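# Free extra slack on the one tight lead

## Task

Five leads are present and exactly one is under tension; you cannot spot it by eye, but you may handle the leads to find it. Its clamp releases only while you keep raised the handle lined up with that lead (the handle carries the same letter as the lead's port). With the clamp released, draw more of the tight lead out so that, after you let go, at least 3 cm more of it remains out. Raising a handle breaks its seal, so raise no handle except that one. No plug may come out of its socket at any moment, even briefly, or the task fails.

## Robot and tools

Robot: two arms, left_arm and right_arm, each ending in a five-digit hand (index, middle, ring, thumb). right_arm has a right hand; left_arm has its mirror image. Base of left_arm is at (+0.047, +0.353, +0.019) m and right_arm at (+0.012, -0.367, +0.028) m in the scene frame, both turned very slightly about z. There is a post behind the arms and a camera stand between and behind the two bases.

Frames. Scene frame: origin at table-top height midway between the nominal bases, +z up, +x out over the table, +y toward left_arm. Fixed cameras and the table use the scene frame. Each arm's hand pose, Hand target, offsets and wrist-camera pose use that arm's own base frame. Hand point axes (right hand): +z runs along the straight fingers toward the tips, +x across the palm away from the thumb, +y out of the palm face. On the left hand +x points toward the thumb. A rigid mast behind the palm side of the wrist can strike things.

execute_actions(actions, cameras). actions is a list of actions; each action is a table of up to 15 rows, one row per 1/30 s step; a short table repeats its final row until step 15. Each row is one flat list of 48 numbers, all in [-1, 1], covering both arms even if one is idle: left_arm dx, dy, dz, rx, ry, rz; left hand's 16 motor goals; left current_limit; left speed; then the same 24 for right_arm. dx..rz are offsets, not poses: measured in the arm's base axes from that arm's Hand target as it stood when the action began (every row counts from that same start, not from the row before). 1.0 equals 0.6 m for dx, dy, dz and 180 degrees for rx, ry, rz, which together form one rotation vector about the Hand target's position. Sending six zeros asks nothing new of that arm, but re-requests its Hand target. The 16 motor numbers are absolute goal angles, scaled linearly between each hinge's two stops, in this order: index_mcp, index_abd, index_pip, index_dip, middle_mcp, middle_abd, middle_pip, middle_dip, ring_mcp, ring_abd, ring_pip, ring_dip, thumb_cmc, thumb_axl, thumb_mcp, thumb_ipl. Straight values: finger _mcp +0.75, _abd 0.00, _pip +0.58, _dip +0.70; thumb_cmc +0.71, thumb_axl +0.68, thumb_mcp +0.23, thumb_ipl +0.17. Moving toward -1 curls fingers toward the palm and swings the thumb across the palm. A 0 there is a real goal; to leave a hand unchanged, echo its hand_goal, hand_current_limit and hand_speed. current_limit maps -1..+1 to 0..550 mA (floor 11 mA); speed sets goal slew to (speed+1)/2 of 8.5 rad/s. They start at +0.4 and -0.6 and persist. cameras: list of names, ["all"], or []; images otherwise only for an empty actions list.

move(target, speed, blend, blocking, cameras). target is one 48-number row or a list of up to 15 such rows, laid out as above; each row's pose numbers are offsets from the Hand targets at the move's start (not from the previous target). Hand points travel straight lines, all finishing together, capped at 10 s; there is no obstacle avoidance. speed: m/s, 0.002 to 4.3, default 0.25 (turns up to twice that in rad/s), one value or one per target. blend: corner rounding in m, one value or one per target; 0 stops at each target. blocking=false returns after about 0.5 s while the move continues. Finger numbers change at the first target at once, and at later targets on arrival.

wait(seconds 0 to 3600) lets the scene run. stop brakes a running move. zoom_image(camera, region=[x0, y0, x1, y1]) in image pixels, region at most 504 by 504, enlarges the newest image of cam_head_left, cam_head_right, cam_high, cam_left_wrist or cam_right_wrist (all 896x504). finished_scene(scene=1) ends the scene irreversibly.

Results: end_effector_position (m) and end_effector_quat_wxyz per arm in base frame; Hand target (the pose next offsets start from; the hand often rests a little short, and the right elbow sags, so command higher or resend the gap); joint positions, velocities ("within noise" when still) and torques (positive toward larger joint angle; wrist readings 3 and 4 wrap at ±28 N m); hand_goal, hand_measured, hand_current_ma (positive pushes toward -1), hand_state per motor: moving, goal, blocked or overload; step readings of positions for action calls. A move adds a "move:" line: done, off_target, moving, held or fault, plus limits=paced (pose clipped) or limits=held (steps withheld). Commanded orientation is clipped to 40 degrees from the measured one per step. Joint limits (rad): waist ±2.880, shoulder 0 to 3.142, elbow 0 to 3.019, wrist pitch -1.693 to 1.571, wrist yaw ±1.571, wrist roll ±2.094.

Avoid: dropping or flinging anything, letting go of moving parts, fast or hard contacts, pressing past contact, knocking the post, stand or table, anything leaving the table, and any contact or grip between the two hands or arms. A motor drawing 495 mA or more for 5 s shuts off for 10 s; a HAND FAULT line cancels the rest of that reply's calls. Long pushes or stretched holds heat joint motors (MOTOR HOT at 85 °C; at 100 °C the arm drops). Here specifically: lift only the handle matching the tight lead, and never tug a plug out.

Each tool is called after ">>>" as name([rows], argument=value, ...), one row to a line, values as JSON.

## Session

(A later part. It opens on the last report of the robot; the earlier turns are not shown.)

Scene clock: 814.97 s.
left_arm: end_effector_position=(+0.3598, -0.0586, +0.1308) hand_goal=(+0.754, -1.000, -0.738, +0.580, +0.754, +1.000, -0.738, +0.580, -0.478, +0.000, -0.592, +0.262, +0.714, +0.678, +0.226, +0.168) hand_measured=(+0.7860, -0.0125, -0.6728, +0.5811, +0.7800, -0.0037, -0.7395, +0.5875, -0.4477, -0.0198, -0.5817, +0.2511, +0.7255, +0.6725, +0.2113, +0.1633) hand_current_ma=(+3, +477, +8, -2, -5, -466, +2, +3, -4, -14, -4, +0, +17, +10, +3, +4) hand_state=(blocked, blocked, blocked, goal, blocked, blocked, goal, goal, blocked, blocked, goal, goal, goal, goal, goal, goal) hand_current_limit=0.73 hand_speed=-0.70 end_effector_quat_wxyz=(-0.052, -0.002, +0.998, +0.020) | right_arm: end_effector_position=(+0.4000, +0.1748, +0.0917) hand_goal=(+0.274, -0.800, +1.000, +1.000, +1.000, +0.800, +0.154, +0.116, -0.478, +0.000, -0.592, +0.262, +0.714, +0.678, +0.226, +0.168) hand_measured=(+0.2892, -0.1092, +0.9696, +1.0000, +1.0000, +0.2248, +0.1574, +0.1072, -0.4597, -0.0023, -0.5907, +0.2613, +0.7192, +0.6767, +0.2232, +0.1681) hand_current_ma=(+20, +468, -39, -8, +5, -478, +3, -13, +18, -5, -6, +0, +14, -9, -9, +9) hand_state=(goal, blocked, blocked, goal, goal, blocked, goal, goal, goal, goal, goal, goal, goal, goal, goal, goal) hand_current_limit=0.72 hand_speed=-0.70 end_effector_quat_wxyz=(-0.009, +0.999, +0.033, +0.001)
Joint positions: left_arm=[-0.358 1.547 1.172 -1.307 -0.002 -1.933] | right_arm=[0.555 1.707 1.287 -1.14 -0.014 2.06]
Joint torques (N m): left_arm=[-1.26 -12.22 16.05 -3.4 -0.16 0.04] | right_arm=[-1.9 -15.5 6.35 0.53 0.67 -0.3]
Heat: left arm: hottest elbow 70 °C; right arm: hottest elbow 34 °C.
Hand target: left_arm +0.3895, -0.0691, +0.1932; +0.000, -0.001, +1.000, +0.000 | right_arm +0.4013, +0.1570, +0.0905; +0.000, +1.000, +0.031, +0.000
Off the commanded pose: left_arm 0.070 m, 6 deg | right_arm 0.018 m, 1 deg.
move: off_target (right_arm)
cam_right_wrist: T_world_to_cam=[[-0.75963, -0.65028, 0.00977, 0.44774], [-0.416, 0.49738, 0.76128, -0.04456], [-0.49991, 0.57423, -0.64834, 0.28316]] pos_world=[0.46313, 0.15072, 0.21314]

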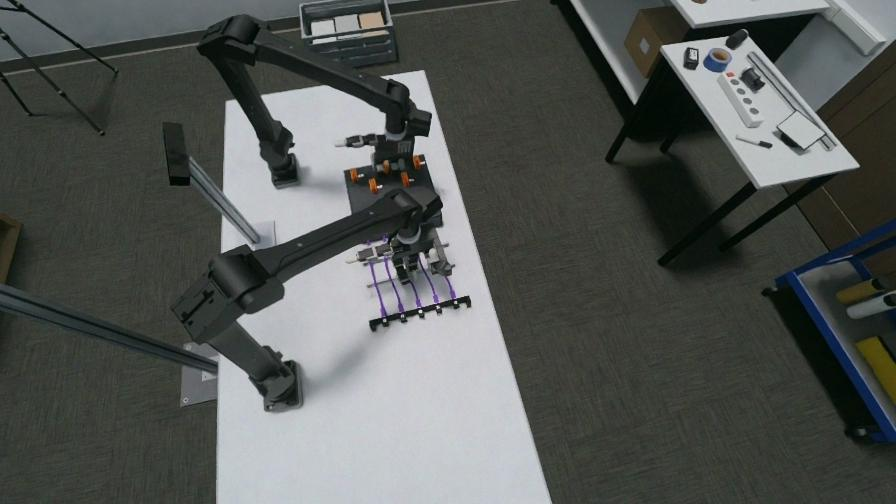

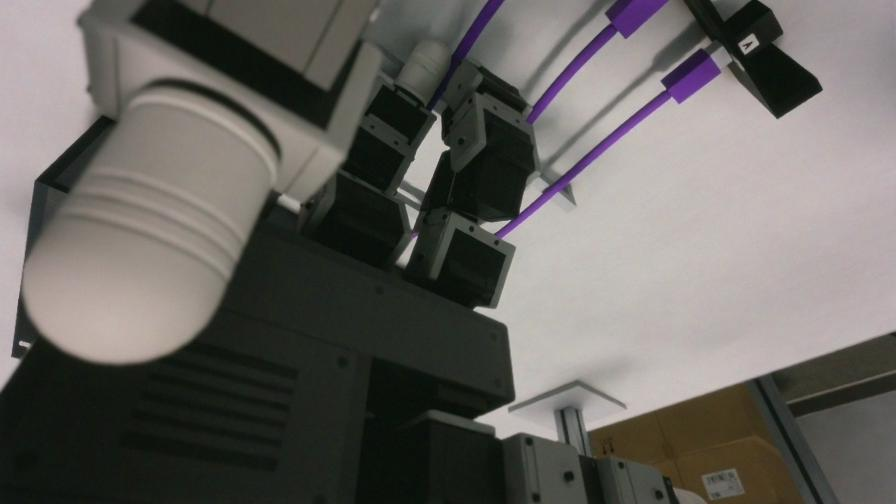

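>>> move([
  [0,0,0,0,0,0,0.754,-1,-0.738,0.58,0.754,1,-0.738,0.58,-0.479,0,-0.592,0.261,0.714,0.678,0.226,0.168,0.73,-0.7, 0,-0.0417,0.008,0,0,0,0.1,-0.8,1,1,1,0.8,0.0,0.0,-0.479,0,-0.592,0.261,0.714,0.678,0.226,0.168,0.72,-0.7],
], speed=0.04, cameras=["cam_high","cam_right_wrist"])

>>> zoom_image(camera="cam_high", region=[350, 210, 490, 340])

>>> zoom_image(camera="cam_right_wrist", region=[340, 0, 620, 210])

Scene clock: 816.47 s.
left_arm: end_effector_position=(+0.3598, -0.0586, +0.1308) hand_goal=(+0.754, -1.000, -0.738, +0.580, +0.754, +1.000, -0.738, +0.580, -0.478, +0.000, -0.592, +0.262, +0.714, +0.678, +0.226, +0.168) hand_measured=(+0.7848, -0.0125, -0.6728, +0.5824, +0.7800, -0.0037, -0.7408, +0.5875, -0.4465, -0.0198, -0.5817, +0.2524, +0.7267, +0.6725, +0.2113, +0.1624) hand_current_ma=(+10, +482, +11, -1, -8, -463, -5, +7, -2, -6, -5, +7, +12, +11, -1, +10) hand_state=(blocked, blocked, blocked, goal, blocked, blocked, goal, goal, blocked, blocked, goal, goal, goal, goal, goal, goal) hand_current_limit=0.73 hand_speed=-0.70 end_effector_quat_wxyz=(-0.052, -0.002, +0.998, +0.020) | right_arm: end_effector_position=(+0.3920, +0.1470, +0.0837) hand_goal=(+0.100, -0.800, +1.000, +1.000, +1.000, +0.800, +0.000, +0.000, -0.478, +0.000, -0.592, +0.262, +0.714, +0.678, +0.226, +0.168) hand_measured=(+0.0564, -0.3451, +0.9619, +1.0000, +1.0000, +0.6160, +0.0381, +0.0193, -0.4585, -0.0023, -0.5907, +0.2613, +0.7167, +0.6777, +0.2222, +0.1681) hand_current_ma=(-53, +466, -49, -11, +9, -261, +45, +4, +25, -4, -2, -3, +10, -7, -7, +11) hand_state=(blocked, blocked, blocked, goal, goal, blocked, blocked, goal, goal, goal, goal, goal, goal, goal, goal, goal) hand_current_limit=0.72 hand_speed=-0.70 end_effector_quat_wxyz=(-0.002, +0.999, +0.028, -0.015)
Joint positions: left_arm=[-0.358 1.547 1.172 -1.307 -0.002 -1.933] | right_arm=[0.511 1.69 1.236 -1.141 -0.018 2.025]
Joint torques (N m): left_arm=[-1.08 -12.63 15.84 -3.28 -0.24 0.05] | right_arm=[-1.96 -16.26 7.56 0.38 0.87 -0.39]
Heat: left arm: hottest elbow 70 °C; right arm: hottest elbow 34 °C.
Hand target: left_arm +0.3895, -0.0691, +0.1932; +0.000, -0.001, +1.000, +0.000 | right_arm +0.4011, +0.1320, +0.0953; +0.000, +1.000, +0.031, +0.000
Off the commanded pose: left_arm 0.070 m, 6 deg | right_arm 0.021 m, 2 deg.
move: off_target (right_arm)
cam_right_wrist: T_world_to_cam=[[-0.76476, -0.64288, 0.04303, 0.42185], [-0.38706, 0.51178, 0.76699, -0.04194], [-0.5151, 0.5699, -0.64022, 0.29591]] pos_world=[0.4588, 0.12402, 0.20346]

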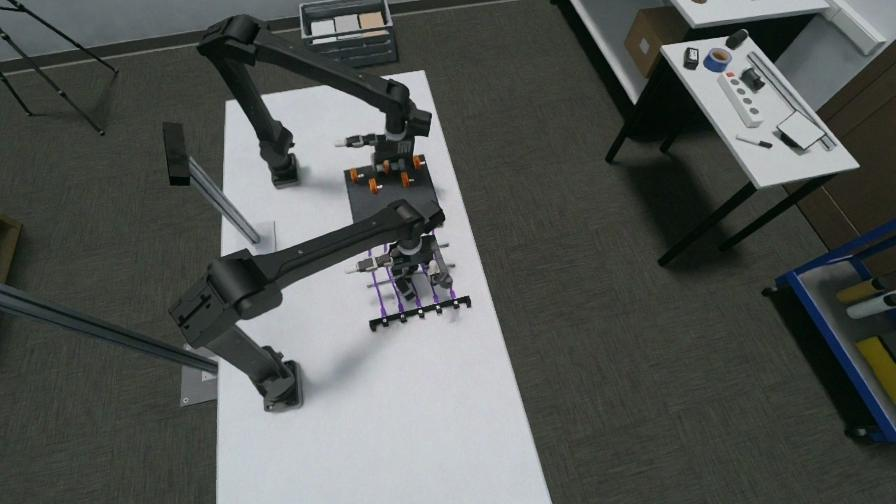

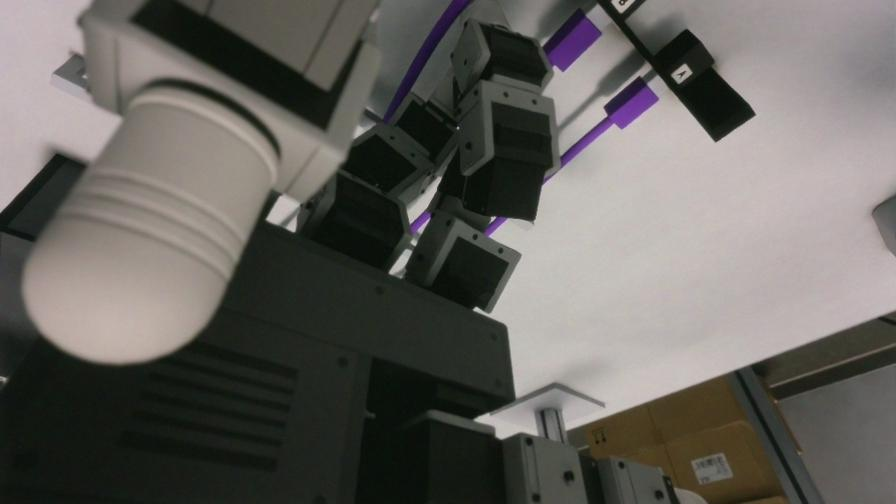

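Scaled by 3.600 from the camera's image (finer frame: 1280x720).

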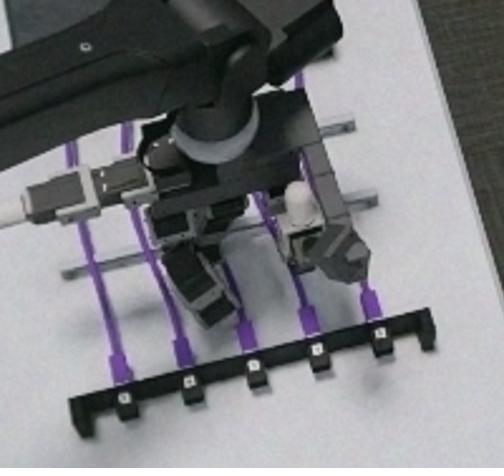

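Scaled by 1.800 from the camera's image (finer frame: 1280x720).

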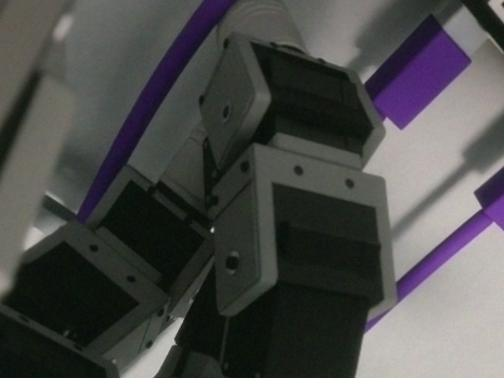

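>>> move([
  [-0.025,0.012,-0.06,0,0,0,0.754,-1,-0.738,0.58,0.754,1,-0.738,0.58,-0.479,0,-0.592,0.261,0.714,0.678,0.226,0.168,0.73,-0.7, 0,0.005,0,0,0,0,0.1,0.12,1,1,1,-0.12,0.0,0.0,-0.479,0,-0.592,0.261,0.714,0.678,0.226,0.168,0.4,-0.7],
  [-0.025,0.012,-0.06,0,0,0,0.754,-1,-0.738,0.58,0.754,1,-0.738,0.58,-0.479,0,-0.592,0.261,0.714,0.678,0.226,0.168,0.73,-0.7, 0,0.05,0.13,0,0,0,0.1,0.12,1,1,1,-0.12,0.0,0.0,-0.479,0,-0.592,0.261,0.714,0.678,0.226,0.168,0.4,-0.7],
], speed=0.08, cameras=["cam_high","cam_right_wrist"])

>>> zoom_image(camera="cam_high", region=[350, 210, 490, 340])

>>> zoom_image(camera="cam_right_wrist", region=[340, 0, 620, 210])

Scene clock: 820.00 s.
left_arm: end_effector_position=(+0.3598, -0.0586, +0.1275) hand_goal=(+0.754, -1.000, -0.738, +0.580, +0.754, +1.000, -0.738, +0.580, -0.478, +0.000, -0.592, +0.262, +0.714, +0.678, +0.226, +0.168) hand_measured=(+0.7812, -0.0125, -0.6741, +0.5824, +0.7764, -0.0023, -0.7395, +0.5875, -0.4477, -0.0213, -0.5817, +0.2511, +0.7267, +0.6725, +0.2104, +0.1633) hand_current_ma=(+6, +490, +6, -1, -4, -464, -13, +7, +1, -21, -4, -4, +7, +12, +5, +2) hand_state=(blocked, blocked, blocked, goal, blocked, blocked, goal, goal, blocked, blocked, goal, goal, goal, goal, goal, goal) hand_current_limit=0.73 hand_speed=-0.70 end_effector_quat_wxyz=(-0.049, -0.002, +0.999, +0.019) | right_arm: end_effector_position=(+0.3886, +0.1490, +0.1535) hand_goal=(+0.100, +0.120, +1.000, +1.000, +1.000, -0.120, +0.000, +0.000, -0.478, +0.000, -0.592, +0.262, +0.714, +0.678, +0.226, +0.168) hand_measured=(+0.1179, +0.0549, +0.9747, +1.0000, +0.9959, -0.1151, +0.0060, +0.0052, -0.4597, -0.0052, -0.5894, +0.2613, +0.7180, +0.6767, +0.2222, +0.1681) hand_current_ma=(+24, -57, -36, -6, +7, -1, +2, -9, +27, -8, -1, +2, +11, -6, -5, +11) hand_state=(goal, blocked, blocked, goal, goal, goal, goal, goal, goal, goal, goal, goal, goal, goal, goal, goal) hand_current_limit=0.40 hand_speed=-0.70 end_effector_quat_wxyz=(+0.011, +0.999, +0.033, -0.024)
Joint positions: left_arm=[-0.358 1.546 1.163 -1.293 -0.002 -1.933] | right_arm=[0.526 1.637 1.356 -1.342 -0.003 2.03]
Joint torques (N m): left_arm=[-0.97 -12.75 9.03 0.12 -0.19 -0.02] | right_arm=[0.91 -14.33 12.46 0.08 0.29 0.09]
Heat: left arm: hottest elbow 69 °C; right arm: hottest elbow 34 °C.
Hand target: left_arm +0.3744, -0.0619, +0.1573; +0.000, -0.001, +1.000, +0.000 | right_arm +0.4011, +0.1620, +0.1732; +0.000, +1.000, +0.031, +0.000
Off the commanded pose: left_arm 0.033 m, 6 deg | right_arm 0.027 m, 3 deg.
move: off_target (left_arm, right_arm)
cam_right_wrist: T_world_to_cam=[[-0.75751, -0.64874, 0.07289, 0.41094], [-0.37956, 0.52852, 0.75934, -0.10205], [-0.53114, 0.54754, -0.6466, 0.34818]] pos_world=[0.45749, 0.12989, 0.27267]

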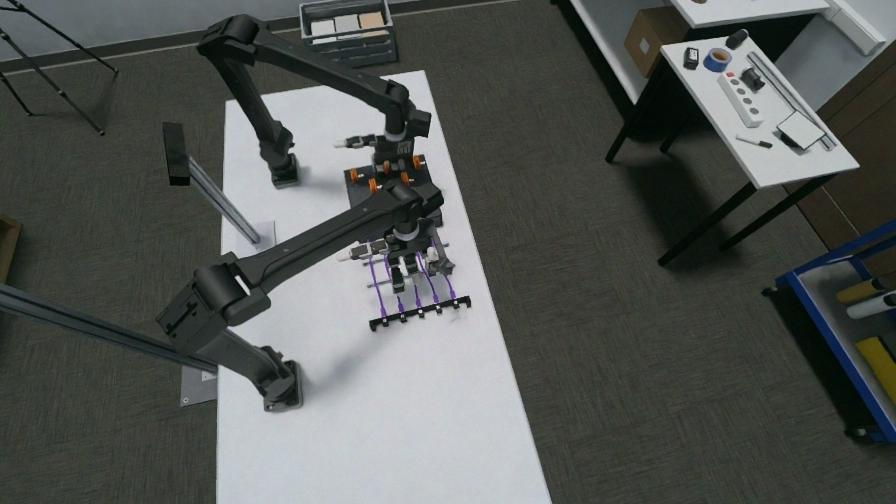

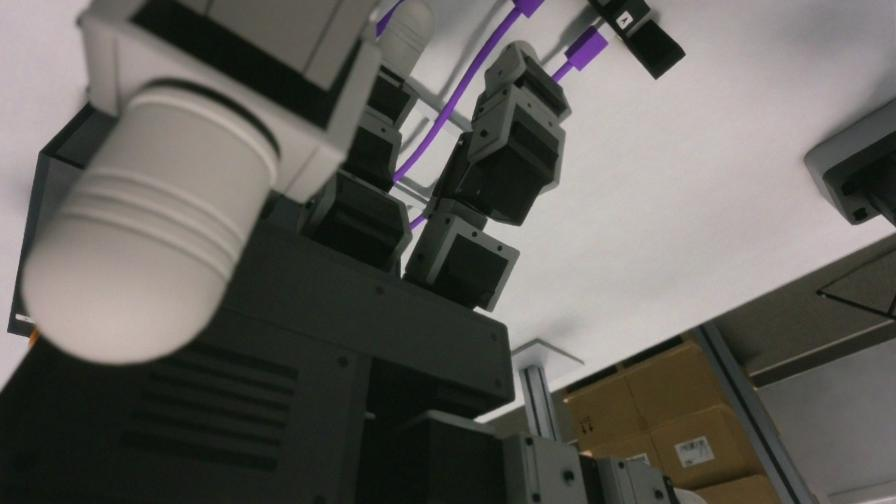

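Scaled by 3.600 from the camera's image (finer frame: 1280x720).

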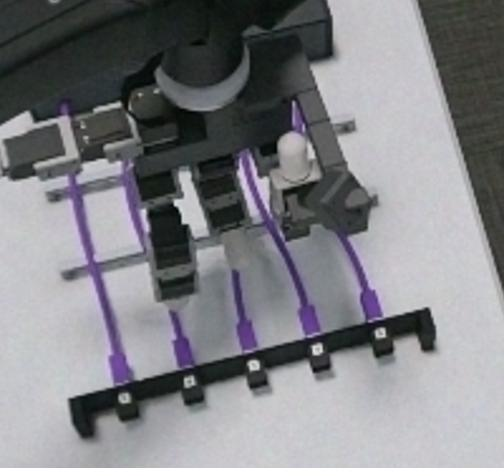

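Scaled by 1.800 from the camera's image (finer frame: 1280x720).

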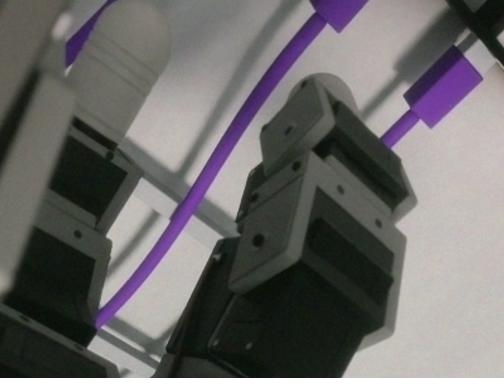

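>>> move([
  [0,0,0,0,0,0,0.754,-1,-0.738,0.58,0.754,1,-0.738,0.58,-0.479,0,-0.592,0.261,0.714,0.678,0.226,0.168,0.73,-0.7, 0,0.0367,-0.06,0,0,0,0.2745,0.12,1,1,1,-0.12,0.153,0.116,-0.479,0,-0.592,0.261,0.714,0.678,0.226,0.168,0.4,-0.7],
  [0,0,0,0,0,0,0.754,-1,-0.738,0.58,0.754,1,-0.738,0.58,-0.479,0,-0.592,0.261,0.714,0.678,0.226,0.168,0.73,-0.7, 0,0.0367,-0.137,0,0,0,0.2745,0.12,1,1,1,-0.12,0.153,0.116,-0.479,0,-0.592,0.261,0.714,0.678,0.226,0.168,0.4,-0.7],
  [0,0,0,0,0,0,0.754,-1,-0.738,0.58,0.754,1,-0.738,0.58,-0.479,0,-0.592,0.261,0.714,0.678,0.226,0.168,0.73,-0.7, 0,0.0367,-0.137,0,0,0,0.2745,-0.3,1,1,1,0.3,0.153,0.116,-0.479,0,-0.592,0.261,0.714,0.678,0.226,0.168,0.3,-0.7],
], speed=0.08, cameras=["cam_high","cam_right_wrist"])

>>> zoom_image(camera="cam_high", region=[350, 210, 490, 340])

>>> zoom_image(camera="cam_right_wrist", region=[340, 0, 620, 210])

Scene clock: 823.53 s.
left_arm: end_effector_position=(+0.3598, -0.0586, +0.1275) hand_goal=(+0.754, -1.000, -0.738, +0.580, +0.754, +1.000, -0.738, +0.580, -0.478, +0.000, -0.592, +0.262, +0.714, +0.678, +0.226, +0.168) hand_measured=(+0.7824, -0.0125, -0.6741, +0.5824, +0.7776, -0.0023, -0.7395, +0.5875, -0.4477, -0.0213, -0.5817, +0.2511, +0.7255, +0.6725, +0.2104, +0.1624) hand_current_ma=(+7, +481, -2, +0, -9, -465, -2, +2, +8, -13, -7, +5, +14, +16, -1, +16) hand_state=(blocked, blocked, blocked, goal, blocked, blocked, goal, goal, blocked, blocked, goal, goal, goal, goal, goal, goal) hand_current_limit=0.73 hand_speed=-0.70 end_effector_quat_wxyz=(-0.049, -0.002, +0.999, +0.019) | right_arm: end_effector_position=(+0.4043, +0.1810, +0.0942) hand_goal=(+0.274, -0.300, +1.000, +1.000, +1.000, +0.300, +0.154, +0.116, -0.478, +0.000, -0.592, +0.262, +0.714, +0.678, +0.226, +0.168) hand_measured=(+0.2747, -0.1136, +0.9683, +1.0000, +0.9995, +0.1926, +0.1548, +0.1135, -0.4597, -0.0037, -0.5907, +0.2613, +0.7180, +0.6777, +0.2222, +0.1672) hand_current_ma=(+4, +259, -40, -7, +6, -113, +1, -8, +20, -2, -6, +2, +11, -9, -5, +14) hand_state=(goal, blocked, blocked, goal, goal, blocked, goal, goal, goal, goal, goal, goal, goal, goal, goal, goal) hand_current_limit=0.30 hand_speed=-0.70 end_effector_quat_wxyz=(-0.001, +0.999, +0.033, +0.000)
Joint positions: left_arm=[-0.358 1.546 1.163 -1.293 -0.002 -1.933] | right_arm=[0.565 1.728 1.32 -1.161 -0.002 2.071]
Joint torques (N m): left_arm=[-0.85 -12.57 8.91 -0.06 -0.17 0.03] | right_arm=[0.85 -14.86 7.36 0.77 0.27 0.07]
Heat: left arm: hottest elbow 68 °C; right arm: hottest elbow 34 °C.
Hand target: left_arm +0.3744, -0.0619, +0.1573; +0.000, -0.001, +1.000, +0.000 | right_arm +0.4012, +0.1840, +0.0911; +0.000, +1.000, +0.031, +0.000
Off the commanded pose: left_arm 0.033 m, 6 deg | right_arm 0.005 m, 0 deg.
move: done
cam_right_wrist: T_world_to_cam=[[-0.7601, -0.64946, 0.02134, 0.45399], [-0.41396, 0.50928, 0.7545, -0.05014], [-0.50089, 0.56466, -0.65595, 0.2863]] pos_world=[0.46773, 0.15871, 0.21594]

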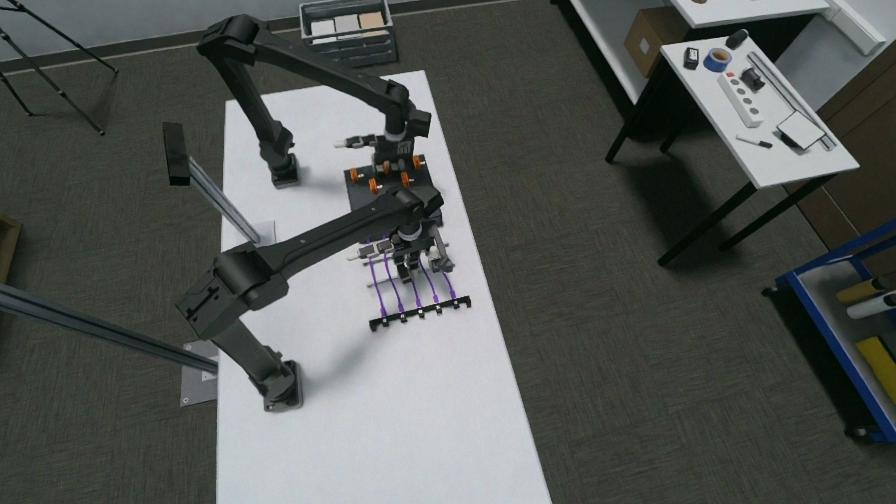

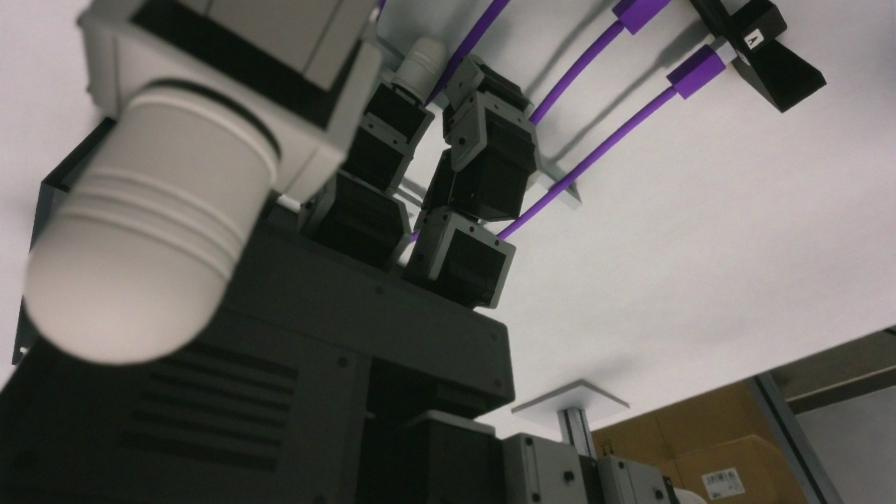

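Scaled by 3.600 from the camera's image (finer frame: 1280x720).

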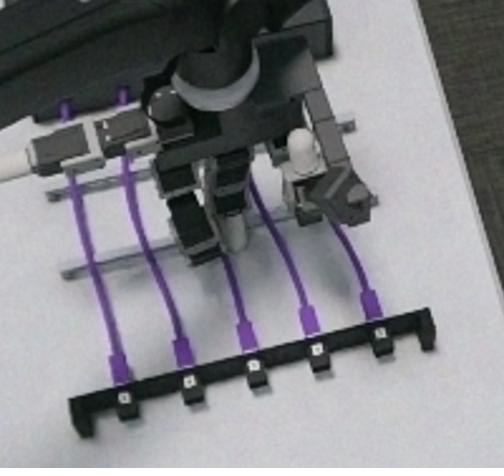

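Scaled by 1.800 from the camera's image (finer frame: 1280x720).

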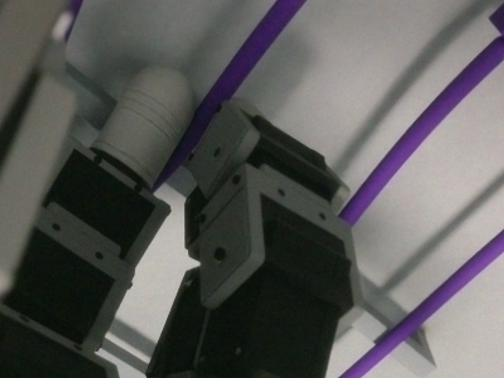

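>>> move([
  [0.025,-0.012,0.06,0,0,0,0.754,-1,-0.738,0.58,0.754,1,-0.738,0.58,-0.479,0,-0.592,0.261,0.714,0.678,0.226,0.168,0.73,-0.7, 0,0,0,0,0,0,0.2745,-0.8,1,1,1,0.8,0.153,0.116,-0.479,0,-0.592,0.261,0.714,0.678,0.226,0.168,0.75,-0.7],
], speed=0.04)

>>> move([
  [0,0,0,0,0,0,0.754,-1,-0.738,0.58,0.754,1,-0.738,0.58,-0.479,0,-0.592,0.261,0.714,0.678,0.226,0.168,0.73,-0.7, 0,-0.0417,0.003,0,0,0,0.2745,-0.8,1,1,1,0.8,0.153,0.116,-0.479,0,-0.592,0.261,0.714,0.678,0.226,0.168,0.75,-0.7],
], speed=0.04)

>>> move([
  [0,0,0,0,0,0,0.754,-1,-0.738,0.58,0.754,1,-0.738,0.58,-0.479,0,-0.592,0.261,0.714,0.678,0.226,0.168,0.73,-0.7, 0.003,-0.025,0.004,0,0,0,0.2745,-0.8,1,1,1,0.8,0.153,0.116,-0.479,0,-0.592,0.261,0.714,0.678,0.226,0.168,0.75,-0.7],
], speed=0.03, cameras=["cam_high","cam_right_wrist"])

>>> zoom_image(camera="cam_high", region=[350, 210, 490, 340])

>>> zoom_image(camera="cam_right_wrist", region=[340, 0, 620, 210])

Scene clock: 825.77 s.
left_arm: end_effector_position=(+0.3597, -0.0586, +0.1307) hand_goal=(+0.754, -1.000, -0.738, +0.580, +0.754, +1.000, -0.738, +0.580, -0.478, +0.000, -0.592, +0.262, +0.714, +0.678, +0.226, +0.168) hand_measured=(+0.7848, -0.0125, -0.6728, +0.5811, +0.7800, -0.0037, -0.7395, +0.5875, -0.4477, -0.0213, -0.5817, +0.2524, +0.7255, +0.6725, +0.2104, +0.1624) hand_current_ma=(+7, +486, +7, -4, -13, -476, -11, +1, +0, -11, +2, +7, +10, +9, -6, +11) hand_state=(blocked, blocked, blocked, goal, blocked, blocked, goal, goal, blocked, blocked, goal, goal, goal, goal, goal, goal) hand_current_limit=0.73 hand_speed=-0.70 end_effector_quat_wxyz=(-0.052, -0.002, +0.998, +0.021) | right_arm: end_effector_position=(+0.4040, +0.1814, +0.0942) hand_goal=(+0.274, -0.800, +1.000, +1.000, +1.000, +0.800, +0.154, +0.116, -0.478, +0.000, -0.592, +0.262, +0.714, +0.678, +0.226, +0.168) hand_measured=(+0.2675, -0.1121, +0.9683, +1.0000, +1.0000, +0.2219, +0.1522, +0.1110, -0.4597, -0.0052, -0.5894, +0.2613, +0.7180, +0.6777, +0.2222, +0.1672) hand_current_ma=(+4, +475, -40, -9, +7, -487, +0, -14, +21, -5, -7, +1, +14, -9, -7, +9) hand_state=(goal, blocked, blocked, goal, goal, blocked, goal, goal, goal, goal, goal, goal, goal, goal, goal, goal) hand_current_limit=0.75 hand_speed=-0.70 end_effector_quat_wxyz=(-0.002, +0.999, +0.032, +0.000)
Joint positions: left_arm=[-0.358 1.547 1.172 -1.307 -0.002 -1.933] | right_arm=[0.566 1.728 1.32 -1.161 -0.003 2.072]
Joint torques (N m): left_arm=[-1.08 -11.99 15.86 -3.14 -0.18 0.03] | right_arm=[0.73 -14.92 7.38 0.76 0.29 0.05]
Heat: left arm: hottest elbow 68 °C; right arm: hottest elbow 34 °C.
Hand target: left_arm +0.3894, -0.0691, +0.1931; +0.000, -0.001, +1.000, +0.000 | right_arm +0.4012, +0.1839, +0.0911; +0.000, +1.000, +0.031, +0.000
Off the commanded pose: left_arm 0.070 m, 6 deg | right_arm 0.005 m, 0 deg.
move: off_target (left_arm)

Scene clock: 826.80 s.
left_arm: end_effector_position=(+0.3598, -0.0586, +0.1308) hand_goal=(+0.754, -1.000, -0.738, +0.580, +0.754, +1.000, -0.738, +0.580, -0.478, +0.000, -0.592, +0.262, +0.714, +0.678, +0.226, +0.168) hand_measured=(+0.7848, -0.0125, -0.6728, +0.5824, +0.7800, -0.0037, -0.7395, +0.5862, -0.4465, -0.0198, -0.5817, +0.2511, +0.7255, +0.6725, +0.2104, +0.1633) hand_current_ma=(+16, +478, +6, +2, -6, -469, -5, +16, +6, -2, +9, -6, +17, +3, +9, +15) hand_state=(blocked, blocked, blocked, goal, blocked, blocked, goal, goal, blocked, blocked, goal, goal, goal, goal, goal, goal) hand_current_limit=0.73 hand_speed=-0.70 end_effector_quat_wxyz=(-0.052, -0.002, +0.998, +0.020) | right_arm: end_effector_position=(+0.3990, +0.1770, +0.0917) hand_goal=(+0.274, -0.800, +1.000, +1.000, +1.000, +0.800, +0.154, +0.116, -0.478, +0.000, -0.592, +0.262, +0.714, +0.678, +0.226, +0.168) hand_measured=(+0.2747, -0.1121, +0.9683, +1.0000, +1.0000, +0.2219, +0.1664, +0.1123, -0.4585, -0.0052, -0.5907, +0.2626, +0.7167, +0.6767, +0.2232, +0.1672) hand_current_ma=(+9, +482, -42, -8, +4, -486, +11, -10, +25, -2, -4, +1, +7, -8, -10, +9) hand_state=(goal, blocked, blocked, goal, goal, blocked, goal, goal, goal, goal, goal, goal, goal, goal, goal, goal) hand_current_limit=0.75 hand_speed=-0.70 end_effector_quat_wxyz=(-0.008, +0.999, +0.033, -0.001)
Joint positions: left_arm=[-0.358 1.547 1.172 -1.307 -0.002 -1.933] | right_arm=[0.56 1.711 1.292 -1.146 -0.015 2.065]
Joint torques (N m): left_arm=[-0.79 -12.57 15.83 -3.26 -0.24 0.01] | right_arm=[-1.9 -15.85 6.46 0.49 0.71 -0.27]
Heat: left arm: hottest elbow 67 °C; right arm: hottest elbow 34 °C.
Hand target: left_arm +0.3895, -0.0691, +0.1932; +0.000, -0.001, +1.000, +0.000 | right_arm +0.4012, +0.1590, +0.0929; +0.000, +1.000, +0.031, +0.000
Off the commanded pose: left_arm 0.070 m, 6 deg | right_arm 0.018 m, 1 deg.
move: off_target (right_arm)

Scene clock: 827.73 s.
left_arm: end_effector_position=(+0.3598, -0.0586, +0.1308) hand_goal=(+0.754, -1.000, -0.738, +0.580, +0.754, +1.000, -0.738, +0.580, -0.478, +0.000, -0.592, +0.262, +0.714, +0.678, +0.226, +0.168) hand_measured=(+0.7860, -0.0110, -0.6728, +0.5811, +0.7800, -0.0037, -0.7395, +0.5875, -0.4477, -0.0198, -0.5817, +0.2511, +0.7267, +0.6725, +0.2104, +0.1633) hand_current_ma=(+12, +482, +4, -7, -2, -465, -2, +5, +11, -7, +7, -1, +10, +9, -2, +9) hand_state=(blocked, blocked, blocked, goal, blocked, blocked, goal, goal, blocked, blocked, goal, goal, goal, goal, goal, goal) hand_current_limit=0.73 hand_speed=-0.70 end_effector_quat_wxyz=(-0.052, -0.002, +0.998, +0.020) | right_arm: end_effector_position=(+0.3990, +0.1723, +0.0934) hand_goal=(+0.274, -0.800, +1.000, +1.000, +1.000, +0.800, +0.154, +0.116, -0.478, +0.000, -0.592, +0.262, +0.714, +0.678, +0.226, +0.168) hand_measured=(+0.2880, -0.1092, +0.9696, +1.0000, +1.0000, +0.2204, +0.1843, +0.1212, -0.4597, -0.0052, -0.5907, +0.2613, +0.7180, +0.6767, +0.2222, +0.1681) hand_current_ma=(+18, +477, -40, -10, +6, -484, +30, -6, +22, -5, -4, -2, +10, -9, -5, +11) hand_state=(goal, blocked, blocked, goal, goal, blocked, blocked, goal, goal, goal, goal, goal, goal, goal, goal, goal) hand_current_limit=0.75 hand_speed=-0.70 end_effector_quat_wxyz=(-0.017, +0.999, +0.037, -0.001)
Joint positions: left_arm=[-0.358 1.547 1.172 -1.307 -0.002 -1.933] | right_arm=[0.547 1.696 1.28 -1.141 -0.031 2.044]
Joint torques (N m): left_arm=[-1.32 -12.98 15.86 -3.25 -0.24 0.03] | right_arm=[-3.02 -15.74 6.23 0.2 1.27 -0.39]
Heat: left arm: hottest elbow 67 °C; right arm: hottest elbow 34 °C.
Hand target: left_arm +0.3895, -0.0691, +0.1932; +0.000, -0.001, +1.000, +0.000 | right_arm +0.4031, +0.1439, +0.0954; +0.000, +1.000, +0.031, +0.000
Off the commanded pose: left_arm 0.070 m, 6 deg | right_arm 0.029 m, 2 deg.
move: off_target (right_arm)
cam_right_wrist: T_world_to_cam=[[-0.75475, -0.656, 0.00337, 0.44501], [-0.41545, 0.48195, 0.77144, -0.04355], [-0.50769, 0.58085, -0.63629, 0.2861]] pos_world=[0.46303, 0.14673, 0.21414]

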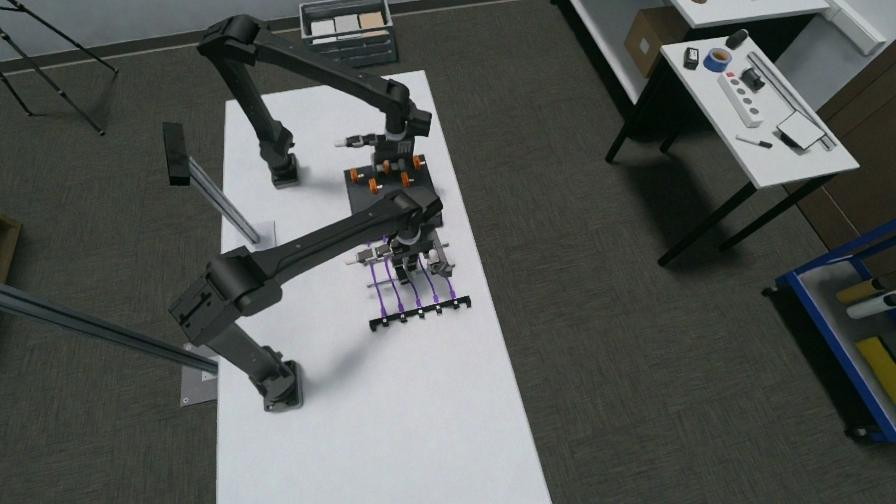

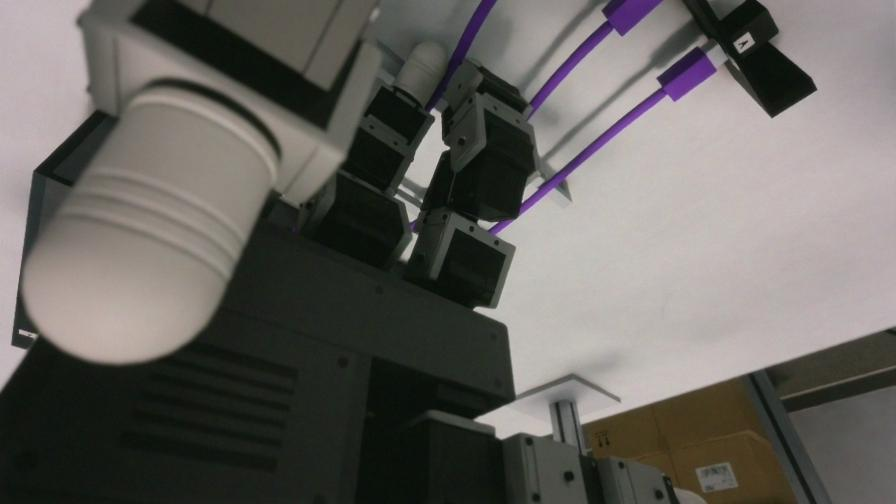

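Scaled by 3.600 from the camera's image (finer frame: 1280x720).

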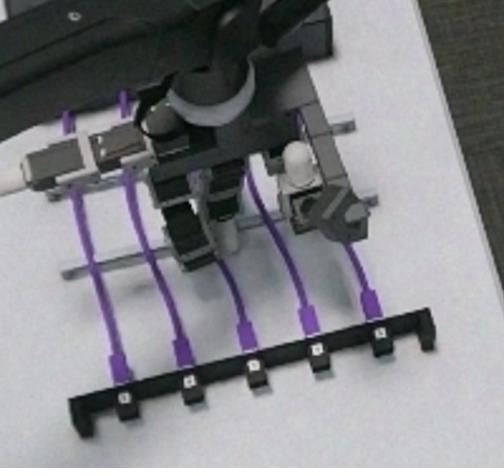

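Scaled by 1.800 from the camera's image (finer frame: 1280x720).

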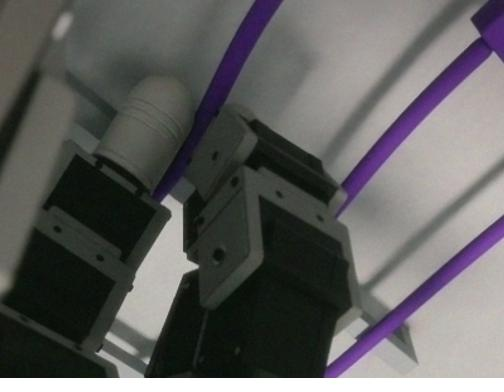

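>>> move([
  [0,0,0,0,0,0,0.754,-1,-0.738,0.58,0.754,1,-0.738,0.58,-0.479,0,-0.592,0.261,0.714,0.678,0.226,0.168,0.73,-0.7, 0.003,-0.03,0,0,0,0,0.2745,-0.8,1,1,1,0.8,0.153,0.116,-0.479,0,-0.592,0.261,0.714,0.678,0.226,0.168,0.75,-0.7],
], speed=0.03, cameras=["cam_high","cam_right_wrist"])

>>> zoom_image(camera="cam_right_wrist", region=[340, 0, 620, 210])

Scene clock: 829.57 s.
left_arm: end_effector_position=(+0.3598, -0.0586, +0.1308) hand_goal=(+0.754, -1.000, -0.738, +0.580, +0.754, +1.000, -0.738, +0.580, -0.478, +0.000, -0.592, +0.262, +0.714, +0.678, +0.226, +0.168) hand_measured=(+0.7848, -0.0125, -0.6728, +0.5811, +0.7800, -0.0037, -0.7395, +0.5875, -0.4477, -0.0198, -0.5817, +0.2524, +0.7267, +0.6725, +0.2113, +0.1633) hand_current_ma=(+12, +487, +7, -4, -7, -467, -4, +3, +6, -11, -4, -3, +3, +3, +1, +7) hand_state=(blocked, blocked, blocked, goal, blocked, blocked, goal, goal, blocked, blocked, goal, goal, goal, goal, goal, goal) hand_current_limit=0.73 hand_speed=-0.70 end_effector_quat_wxyz=(-0.052, -0.002, +0.998, +0.020) | right_arm: end_effector_position=(+0.4002, +0.1669, +0.0953) hand_goal=(+0.274, -0.800, +1.000, +1.000, +1.000, +0.800, +0.154, +0.116, -0.478, +0.000, -0.592, +0.262, +0.714, +0.678, +0.226, +0.168) hand_measured=(+0.3048, -0.1092, +0.9696, +1.0000, +1.0000, +0.2190, +0.2074, +0.1276, -0.4597, -0.0037, -0.5907, +0.2613, +0.7154, +0.6777, +0.2222, +0.1681) hand_current_ma=(+40, +478, -37, -8, +7, -486, +73, -7, +21, -3, -7, +0, +11, -7, -9, +8) hand_state=(blocked, blocked, blocked, goal, goal, blocked, blocked, goal, goal, goal, goal, goal, goal, goal, goal, goal) hand_current_limit=0.75 hand_speed=-0.70 end_effector_quat_wxyz=(-0.029, +0.999, +0.041, +0.001)
Joint positions: left_arm=[-0.358 1.547 1.172 -1.307 -0.002 -1.933] | right_arm=[0.53 1.676 1.266 -1.13 -0.05 2.019]
Joint torques (N m): left_arm=[-1.03 -12.51 15.82 -3.36 -0.19 0] | right_arm=[-4.19 -15.21 5.86 -0.05 1.9 -0.43]
Heat: left arm: hottest elbow 67 °C; right arm: hottest elbow 34 °C.
Hand target: left_arm +0.3895, -0.0691, +0.1932; +0.000, -0.001, +1.000, +0.000 | right_arm +0.4048, +0.1260, +0.0954; +0.000, +1.000, +0.031, +0.000
Off the commanded pose: left_arm 0.070 m, 6 deg | right_arm 0.041 m, 4 deg.
move: off_target (right_arm)
cam_right_wrist: T_world_to_cam=[[-0.74868, -0.66272, -0.01687, 0.44292], [-0.42363, 0.4587, 0.78111, -0.03571], [-0.50992, 0.59195, -0.62416, 0.28898]] pos_world=[0.46383, 0.13885, 0.21574]

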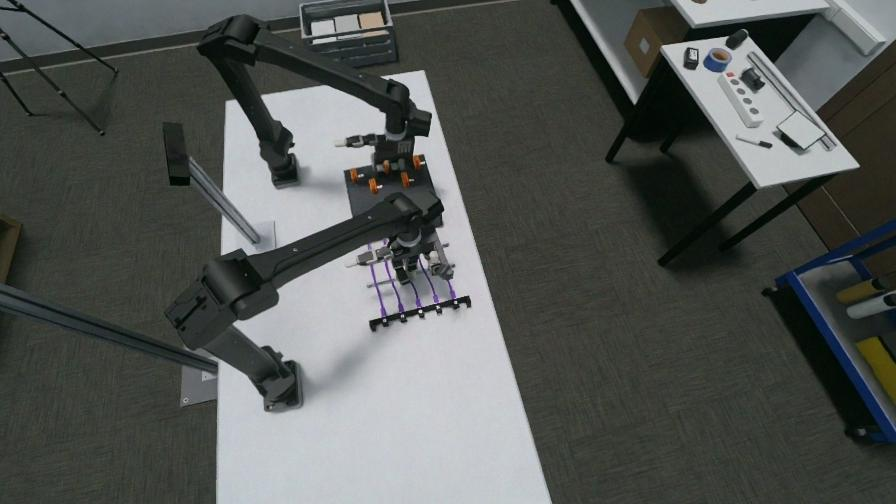

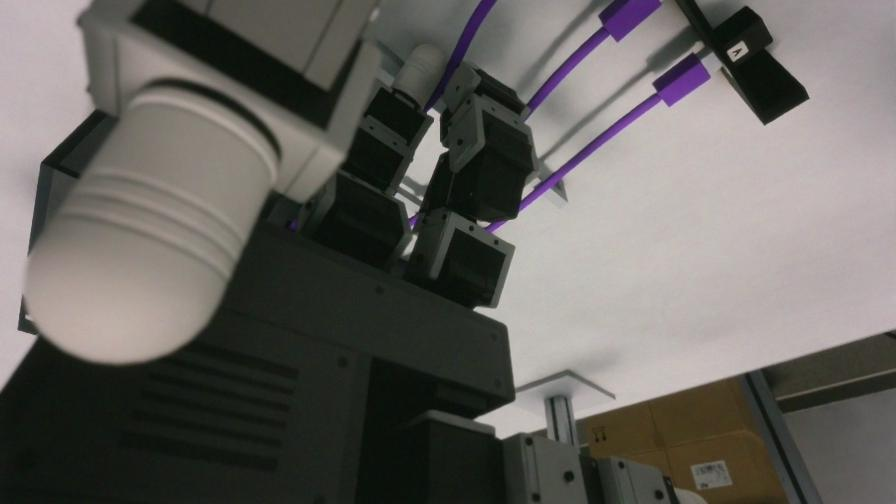

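Scaled by 1.800 from the camera's image (finer frame: 1280x720).

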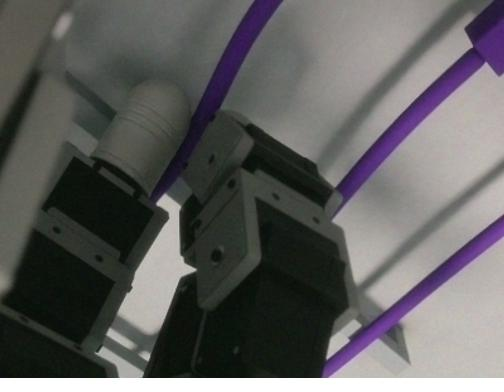

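>>> move([
  [0,0,0,0,0,0,0.754,-1,-0.738,0.58,0.754,1,-0.738,0.58,-0.479,0,-0.592,0.261,0.714,0.678,0.226,0.168,0.75,-0.7, -0.006,0.06,-0.002,0,0,0,0.2745,-0.8,1,1,1,0.8,0.153,0.116,-0.479,0,-0.592,0.261,0.714,0.678,0.226,0.168,0.5,-0.7],
], speed=0.05)

>>> move([
  [0.0083,-0.004,0.0333,0,0,0,0.754,-1,-0.738,0.58,0.754,1,-0.738,0.58,-0.479,0,-0.592,0.261,0.714,0.678,0.226,0.168,0.75,-0.7, 0,0,0,0,0,0,0.2745,-0.8,1,1,1,0.8,0.153,0.116,-0.479,0,-0.592,0.261,0.714,0.678,0.226,0.168,0.5,-0.7],
], speed=0.03, cameras=["cam_high","cam_left_wrist","cam_head_left","cam_head_right"])

>>> zoom_image(camera="cam_head_left", region=[190, 200, 380, 350])

>>> zoom_image(camera="cam_head_right", region=[190, 200, 380, 350])

>>> zoom_image(camera="cam_left_wrist", region=[280, 60, 560, 270])

Scene clock: 832.30 s.
left_arm: end_effector_position=(+0.3598, -0.0586, +0.1308) hand_goal=(+0.754, -1.000, -0.738, +0.580, +0.754, +1.000, -0.738, +0.580, -0.478, +0.000, -0.592, +0.262, +0.714, +0.678, +0.226, +0.168) hand_measured=(+0.7848, -0.0125, -0.6728, +0.5824, +0.7800, -0.0037, -0.7395, +0.5875, -0.4477, -0.0198, -0.5817, +0.2524, +0.7267, +0.6725, +0.2113, +0.1633) hand_current_ma=(+14, +483, +3, +4, -10, -473, -15, +10, +5, -7, +2, -8, +15, +7, +9, +6) hand_state=(blocked, blocked, blocked, goal, blocked, blocked, goal, goal, blocked, blocked, goal, goal, goal, goal, goal, goal) hand_current_limit=0.75 hand_speed=-0.70 end_effector_quat_wxyz=(-0.052, -0.002, +0.998, +0.020) | right_arm: end_effector_position=(+0.3968, +0.1705, +0.0918) hand_goal=(+0.274, -0.800, +1.000, +1.000, +1.000, +0.800, +0.154, +0.116, -0.478, +0.000, -0.592, +0.262, +0.714, +0.678, +0.226, +0.168) hand_measured=(+0.3012, -0.1063, +0.9683, +1.0000, +1.0000, +0.2190, +0.2061, +0.1237, -0.4597, -0.0037, -0.5907, +0.2613, +0.7142, +0.6767, +0.2222, +0.1672) hand_current_ma=(+37, +409, -41, -10, +5, -419, +72, -5, +22, -4, -6, -1, +9, -6, -5, +12) hand_state=(blocked, blocked, blocked, goal, goal, blocked, blocked, goal, goal, goal, goal, goal, goal, goal, goal, goal) hand_current_limit=0.50 hand_speed=-0.70 end_effector_quat_wxyz=(-0.018, +0.999, +0.038, +0.001)
Joint positions: left_arm=[-0.358 1.547 1.172 -1.307 -0.002 -1.933] | right_arm=[0.547 1.687 1.266 -1.13 -0.03 2.042]
Joint torques (N m): left_arm=[-0.5 -12.98 15.9 -3.26 -0.17 0.02] | right_arm=[-0.62 -13.33 8.98 -0.23 1.24 -0.06]
Heat: left arm: hottest elbow 67 °C; right arm: hottest elbow 34 °C.
Hand target: left_arm +0.3895, -0.0691, +0.1932; +0.000, -0.001, +1.000, +0.000 | right_arm +0.4013, +0.1619, +0.0942; +0.000, +1.000, +0.031, +0.000
Off the commanded pose: left_arm 0.070 m, 6 deg | right_arm 0.010 m, 2 deg.
move: done

Scene clock: 833.33 s.
left_arm: end_effector_position=(+0.3610, -0.0589, +0.1322) hand_goal=(+0.754, -1.000, -0.738, +0.580, +0.754, +1.000, -0.738, +0.580, -0.478, +0.000, -0.592, +0.262, +0.714, +0.678, +0.226, +0.168) hand_measured=(+0.7933, -0.0096, -0.6690, +0.5811, +0.7896, -0.0052, -0.7382, +0.5875, -0.4477, -0.0198, -0.5817, +0.2524, +0.7255, +0.6725, +0.2104, +0.1633) hand_current_ma=(+13, +483, -7, -9, -8, -464, -14, +9, +6, -6, -6, +3, +13, +15, +0, +4) hand_state=(blocked, blocked, blocked, goal, blocked, blocked, goal, goal, blocked, blocked, goal, goal, goal, goal, goal, goal) hand_current_limit=0.75 hand_speed=-0.70 end_effector_quat_wxyz=(-0.064, -0.002, +0.998, +0.026) | right_arm: end_effector_position=(+0.3968, +0.1705, +0.0918) hand_goal=(+0.274, -0.800, +1.000, +1.000, +1.000, +0.800, +0.154, +0.116, -0.478, +0.000, -0.592, +0.262, +0.714, +0.678, +0.226, +0.168) hand_measured=(+0.3012, -0.1033, +0.9696, +1.0000, +1.0000, +0.2204, +0.2061, +0.1225, -0.4597, -0.0037, -0.5894, +0.2613, +0.7154, +0.6777, +0.2222, +0.1681) hand_current_ma=(+35, +413, -37, -9, +8, -418, +73, -10, +21, +1, -3, +0, +11, -9, -3, +7) hand_state=(blocked, blocked, blocked, goal, goal, blocked, blocked, goal, goal, goal, goal, goal, goal, goal, goal, goal) hand_current_limit=0.50 hand_speed=-0.70 end_effector_quat_wxyz=(-0.018, +0.999, +0.037, +0.001)
Joint positions: left_arm=[-0.358 1.567 1.193 -1.336 -0.003 -1.933] | right_arm=[0.547 1.687 1.266 -1.13 -0.03 2.043]
Joint torques (N m): left_arm=[-1.38 -14.45 17.44 -3.97 -0.18 0.01] | right_arm=[-0.62 -13.45 8.96 -0.23 1.24 -0.04]
Heat: left arm: hottest elbow 67 °C; right arm: hottest elbow 34 °C.
Hand target: left_arm +0.3944, -0.0715, +0.2132; +0.000, -0.001, +1.000, +0.000 | right_arm +0.4013, +0.1619, +0.0942; +0.000, +1.000, +0.031, +0.000
Off the commanded pose: left_arm 0.089 m, 8 deg | right_arm 0.010 m, 2 deg.
move: off_target (left_arm)
cam_left_wrist: T_world_to_cam=[[0.76558, -0.63671, -0.09213, -0.33864], [-0.3619, -0.54461, 0.75659, -0.04967], [-0.5319, -0.54589, -0.64737, 0.37008]] pos_world=[0.43813, -0.04064, 0.24596]
Images, in order (width x height): cam_head_left 896x504, cam_head_right 896x504, cam_high 896x504, cam_left_wrist 896x504.

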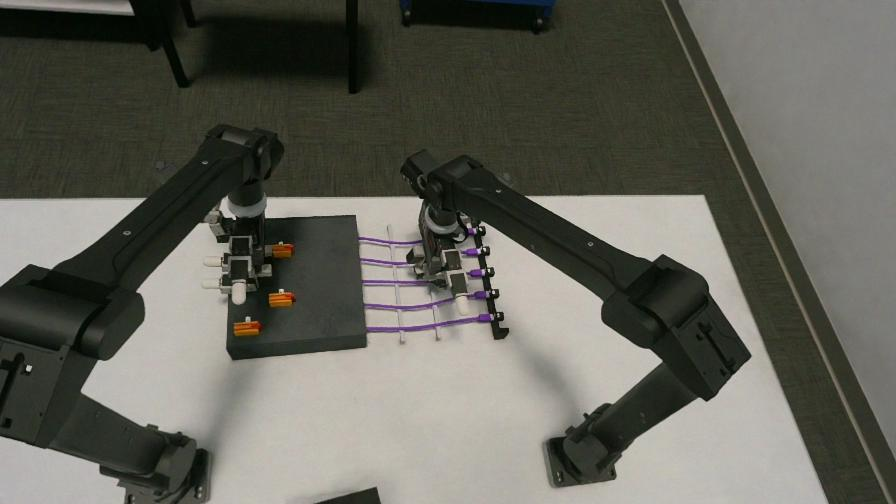

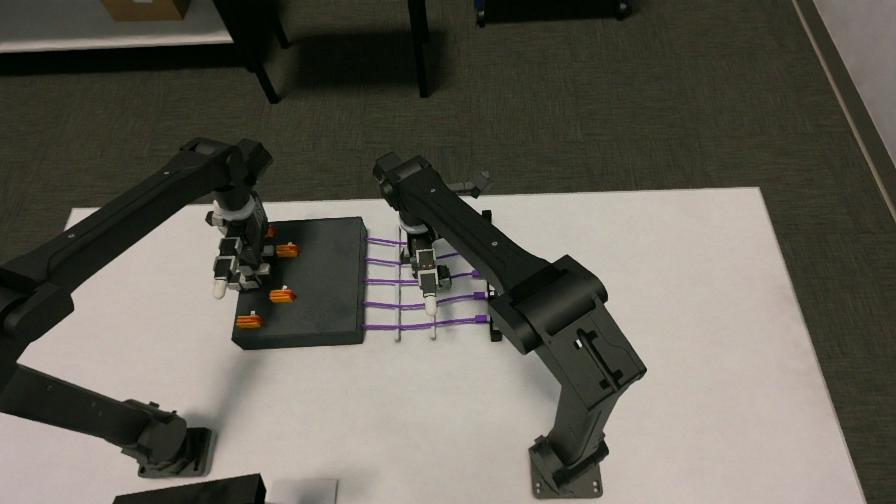

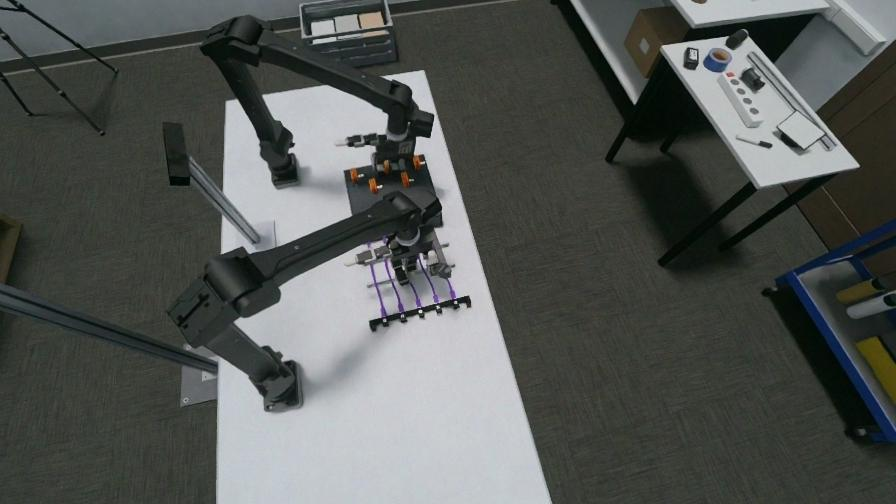

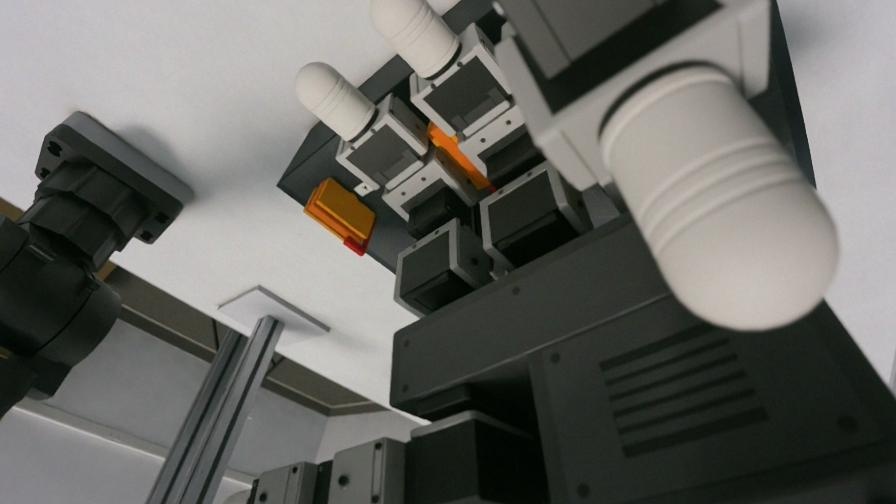

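Scaled by 2.653 from the camera's image (finer frame: 1280x720).

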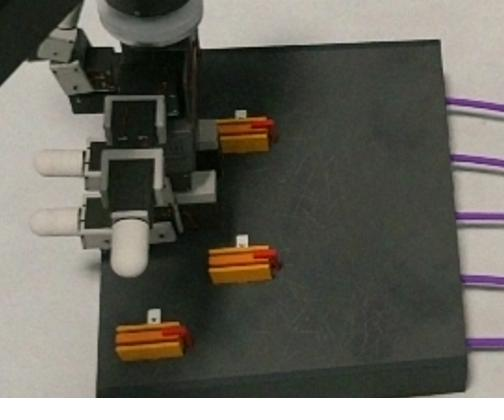

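Scaled by 2.653 from the camera's image (finer frame: 1280x720).

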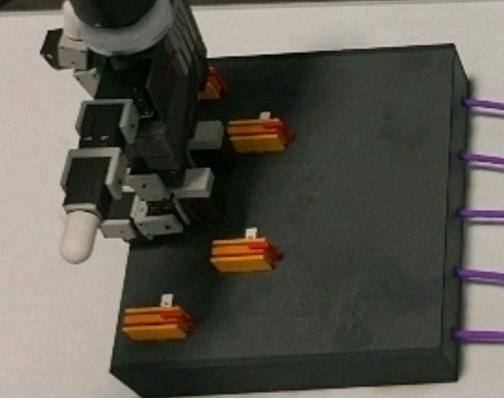

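Scaled by 1.800 from the camera's image (finer frame: 1280x720).

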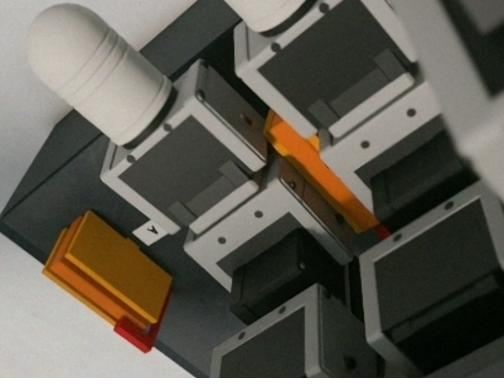

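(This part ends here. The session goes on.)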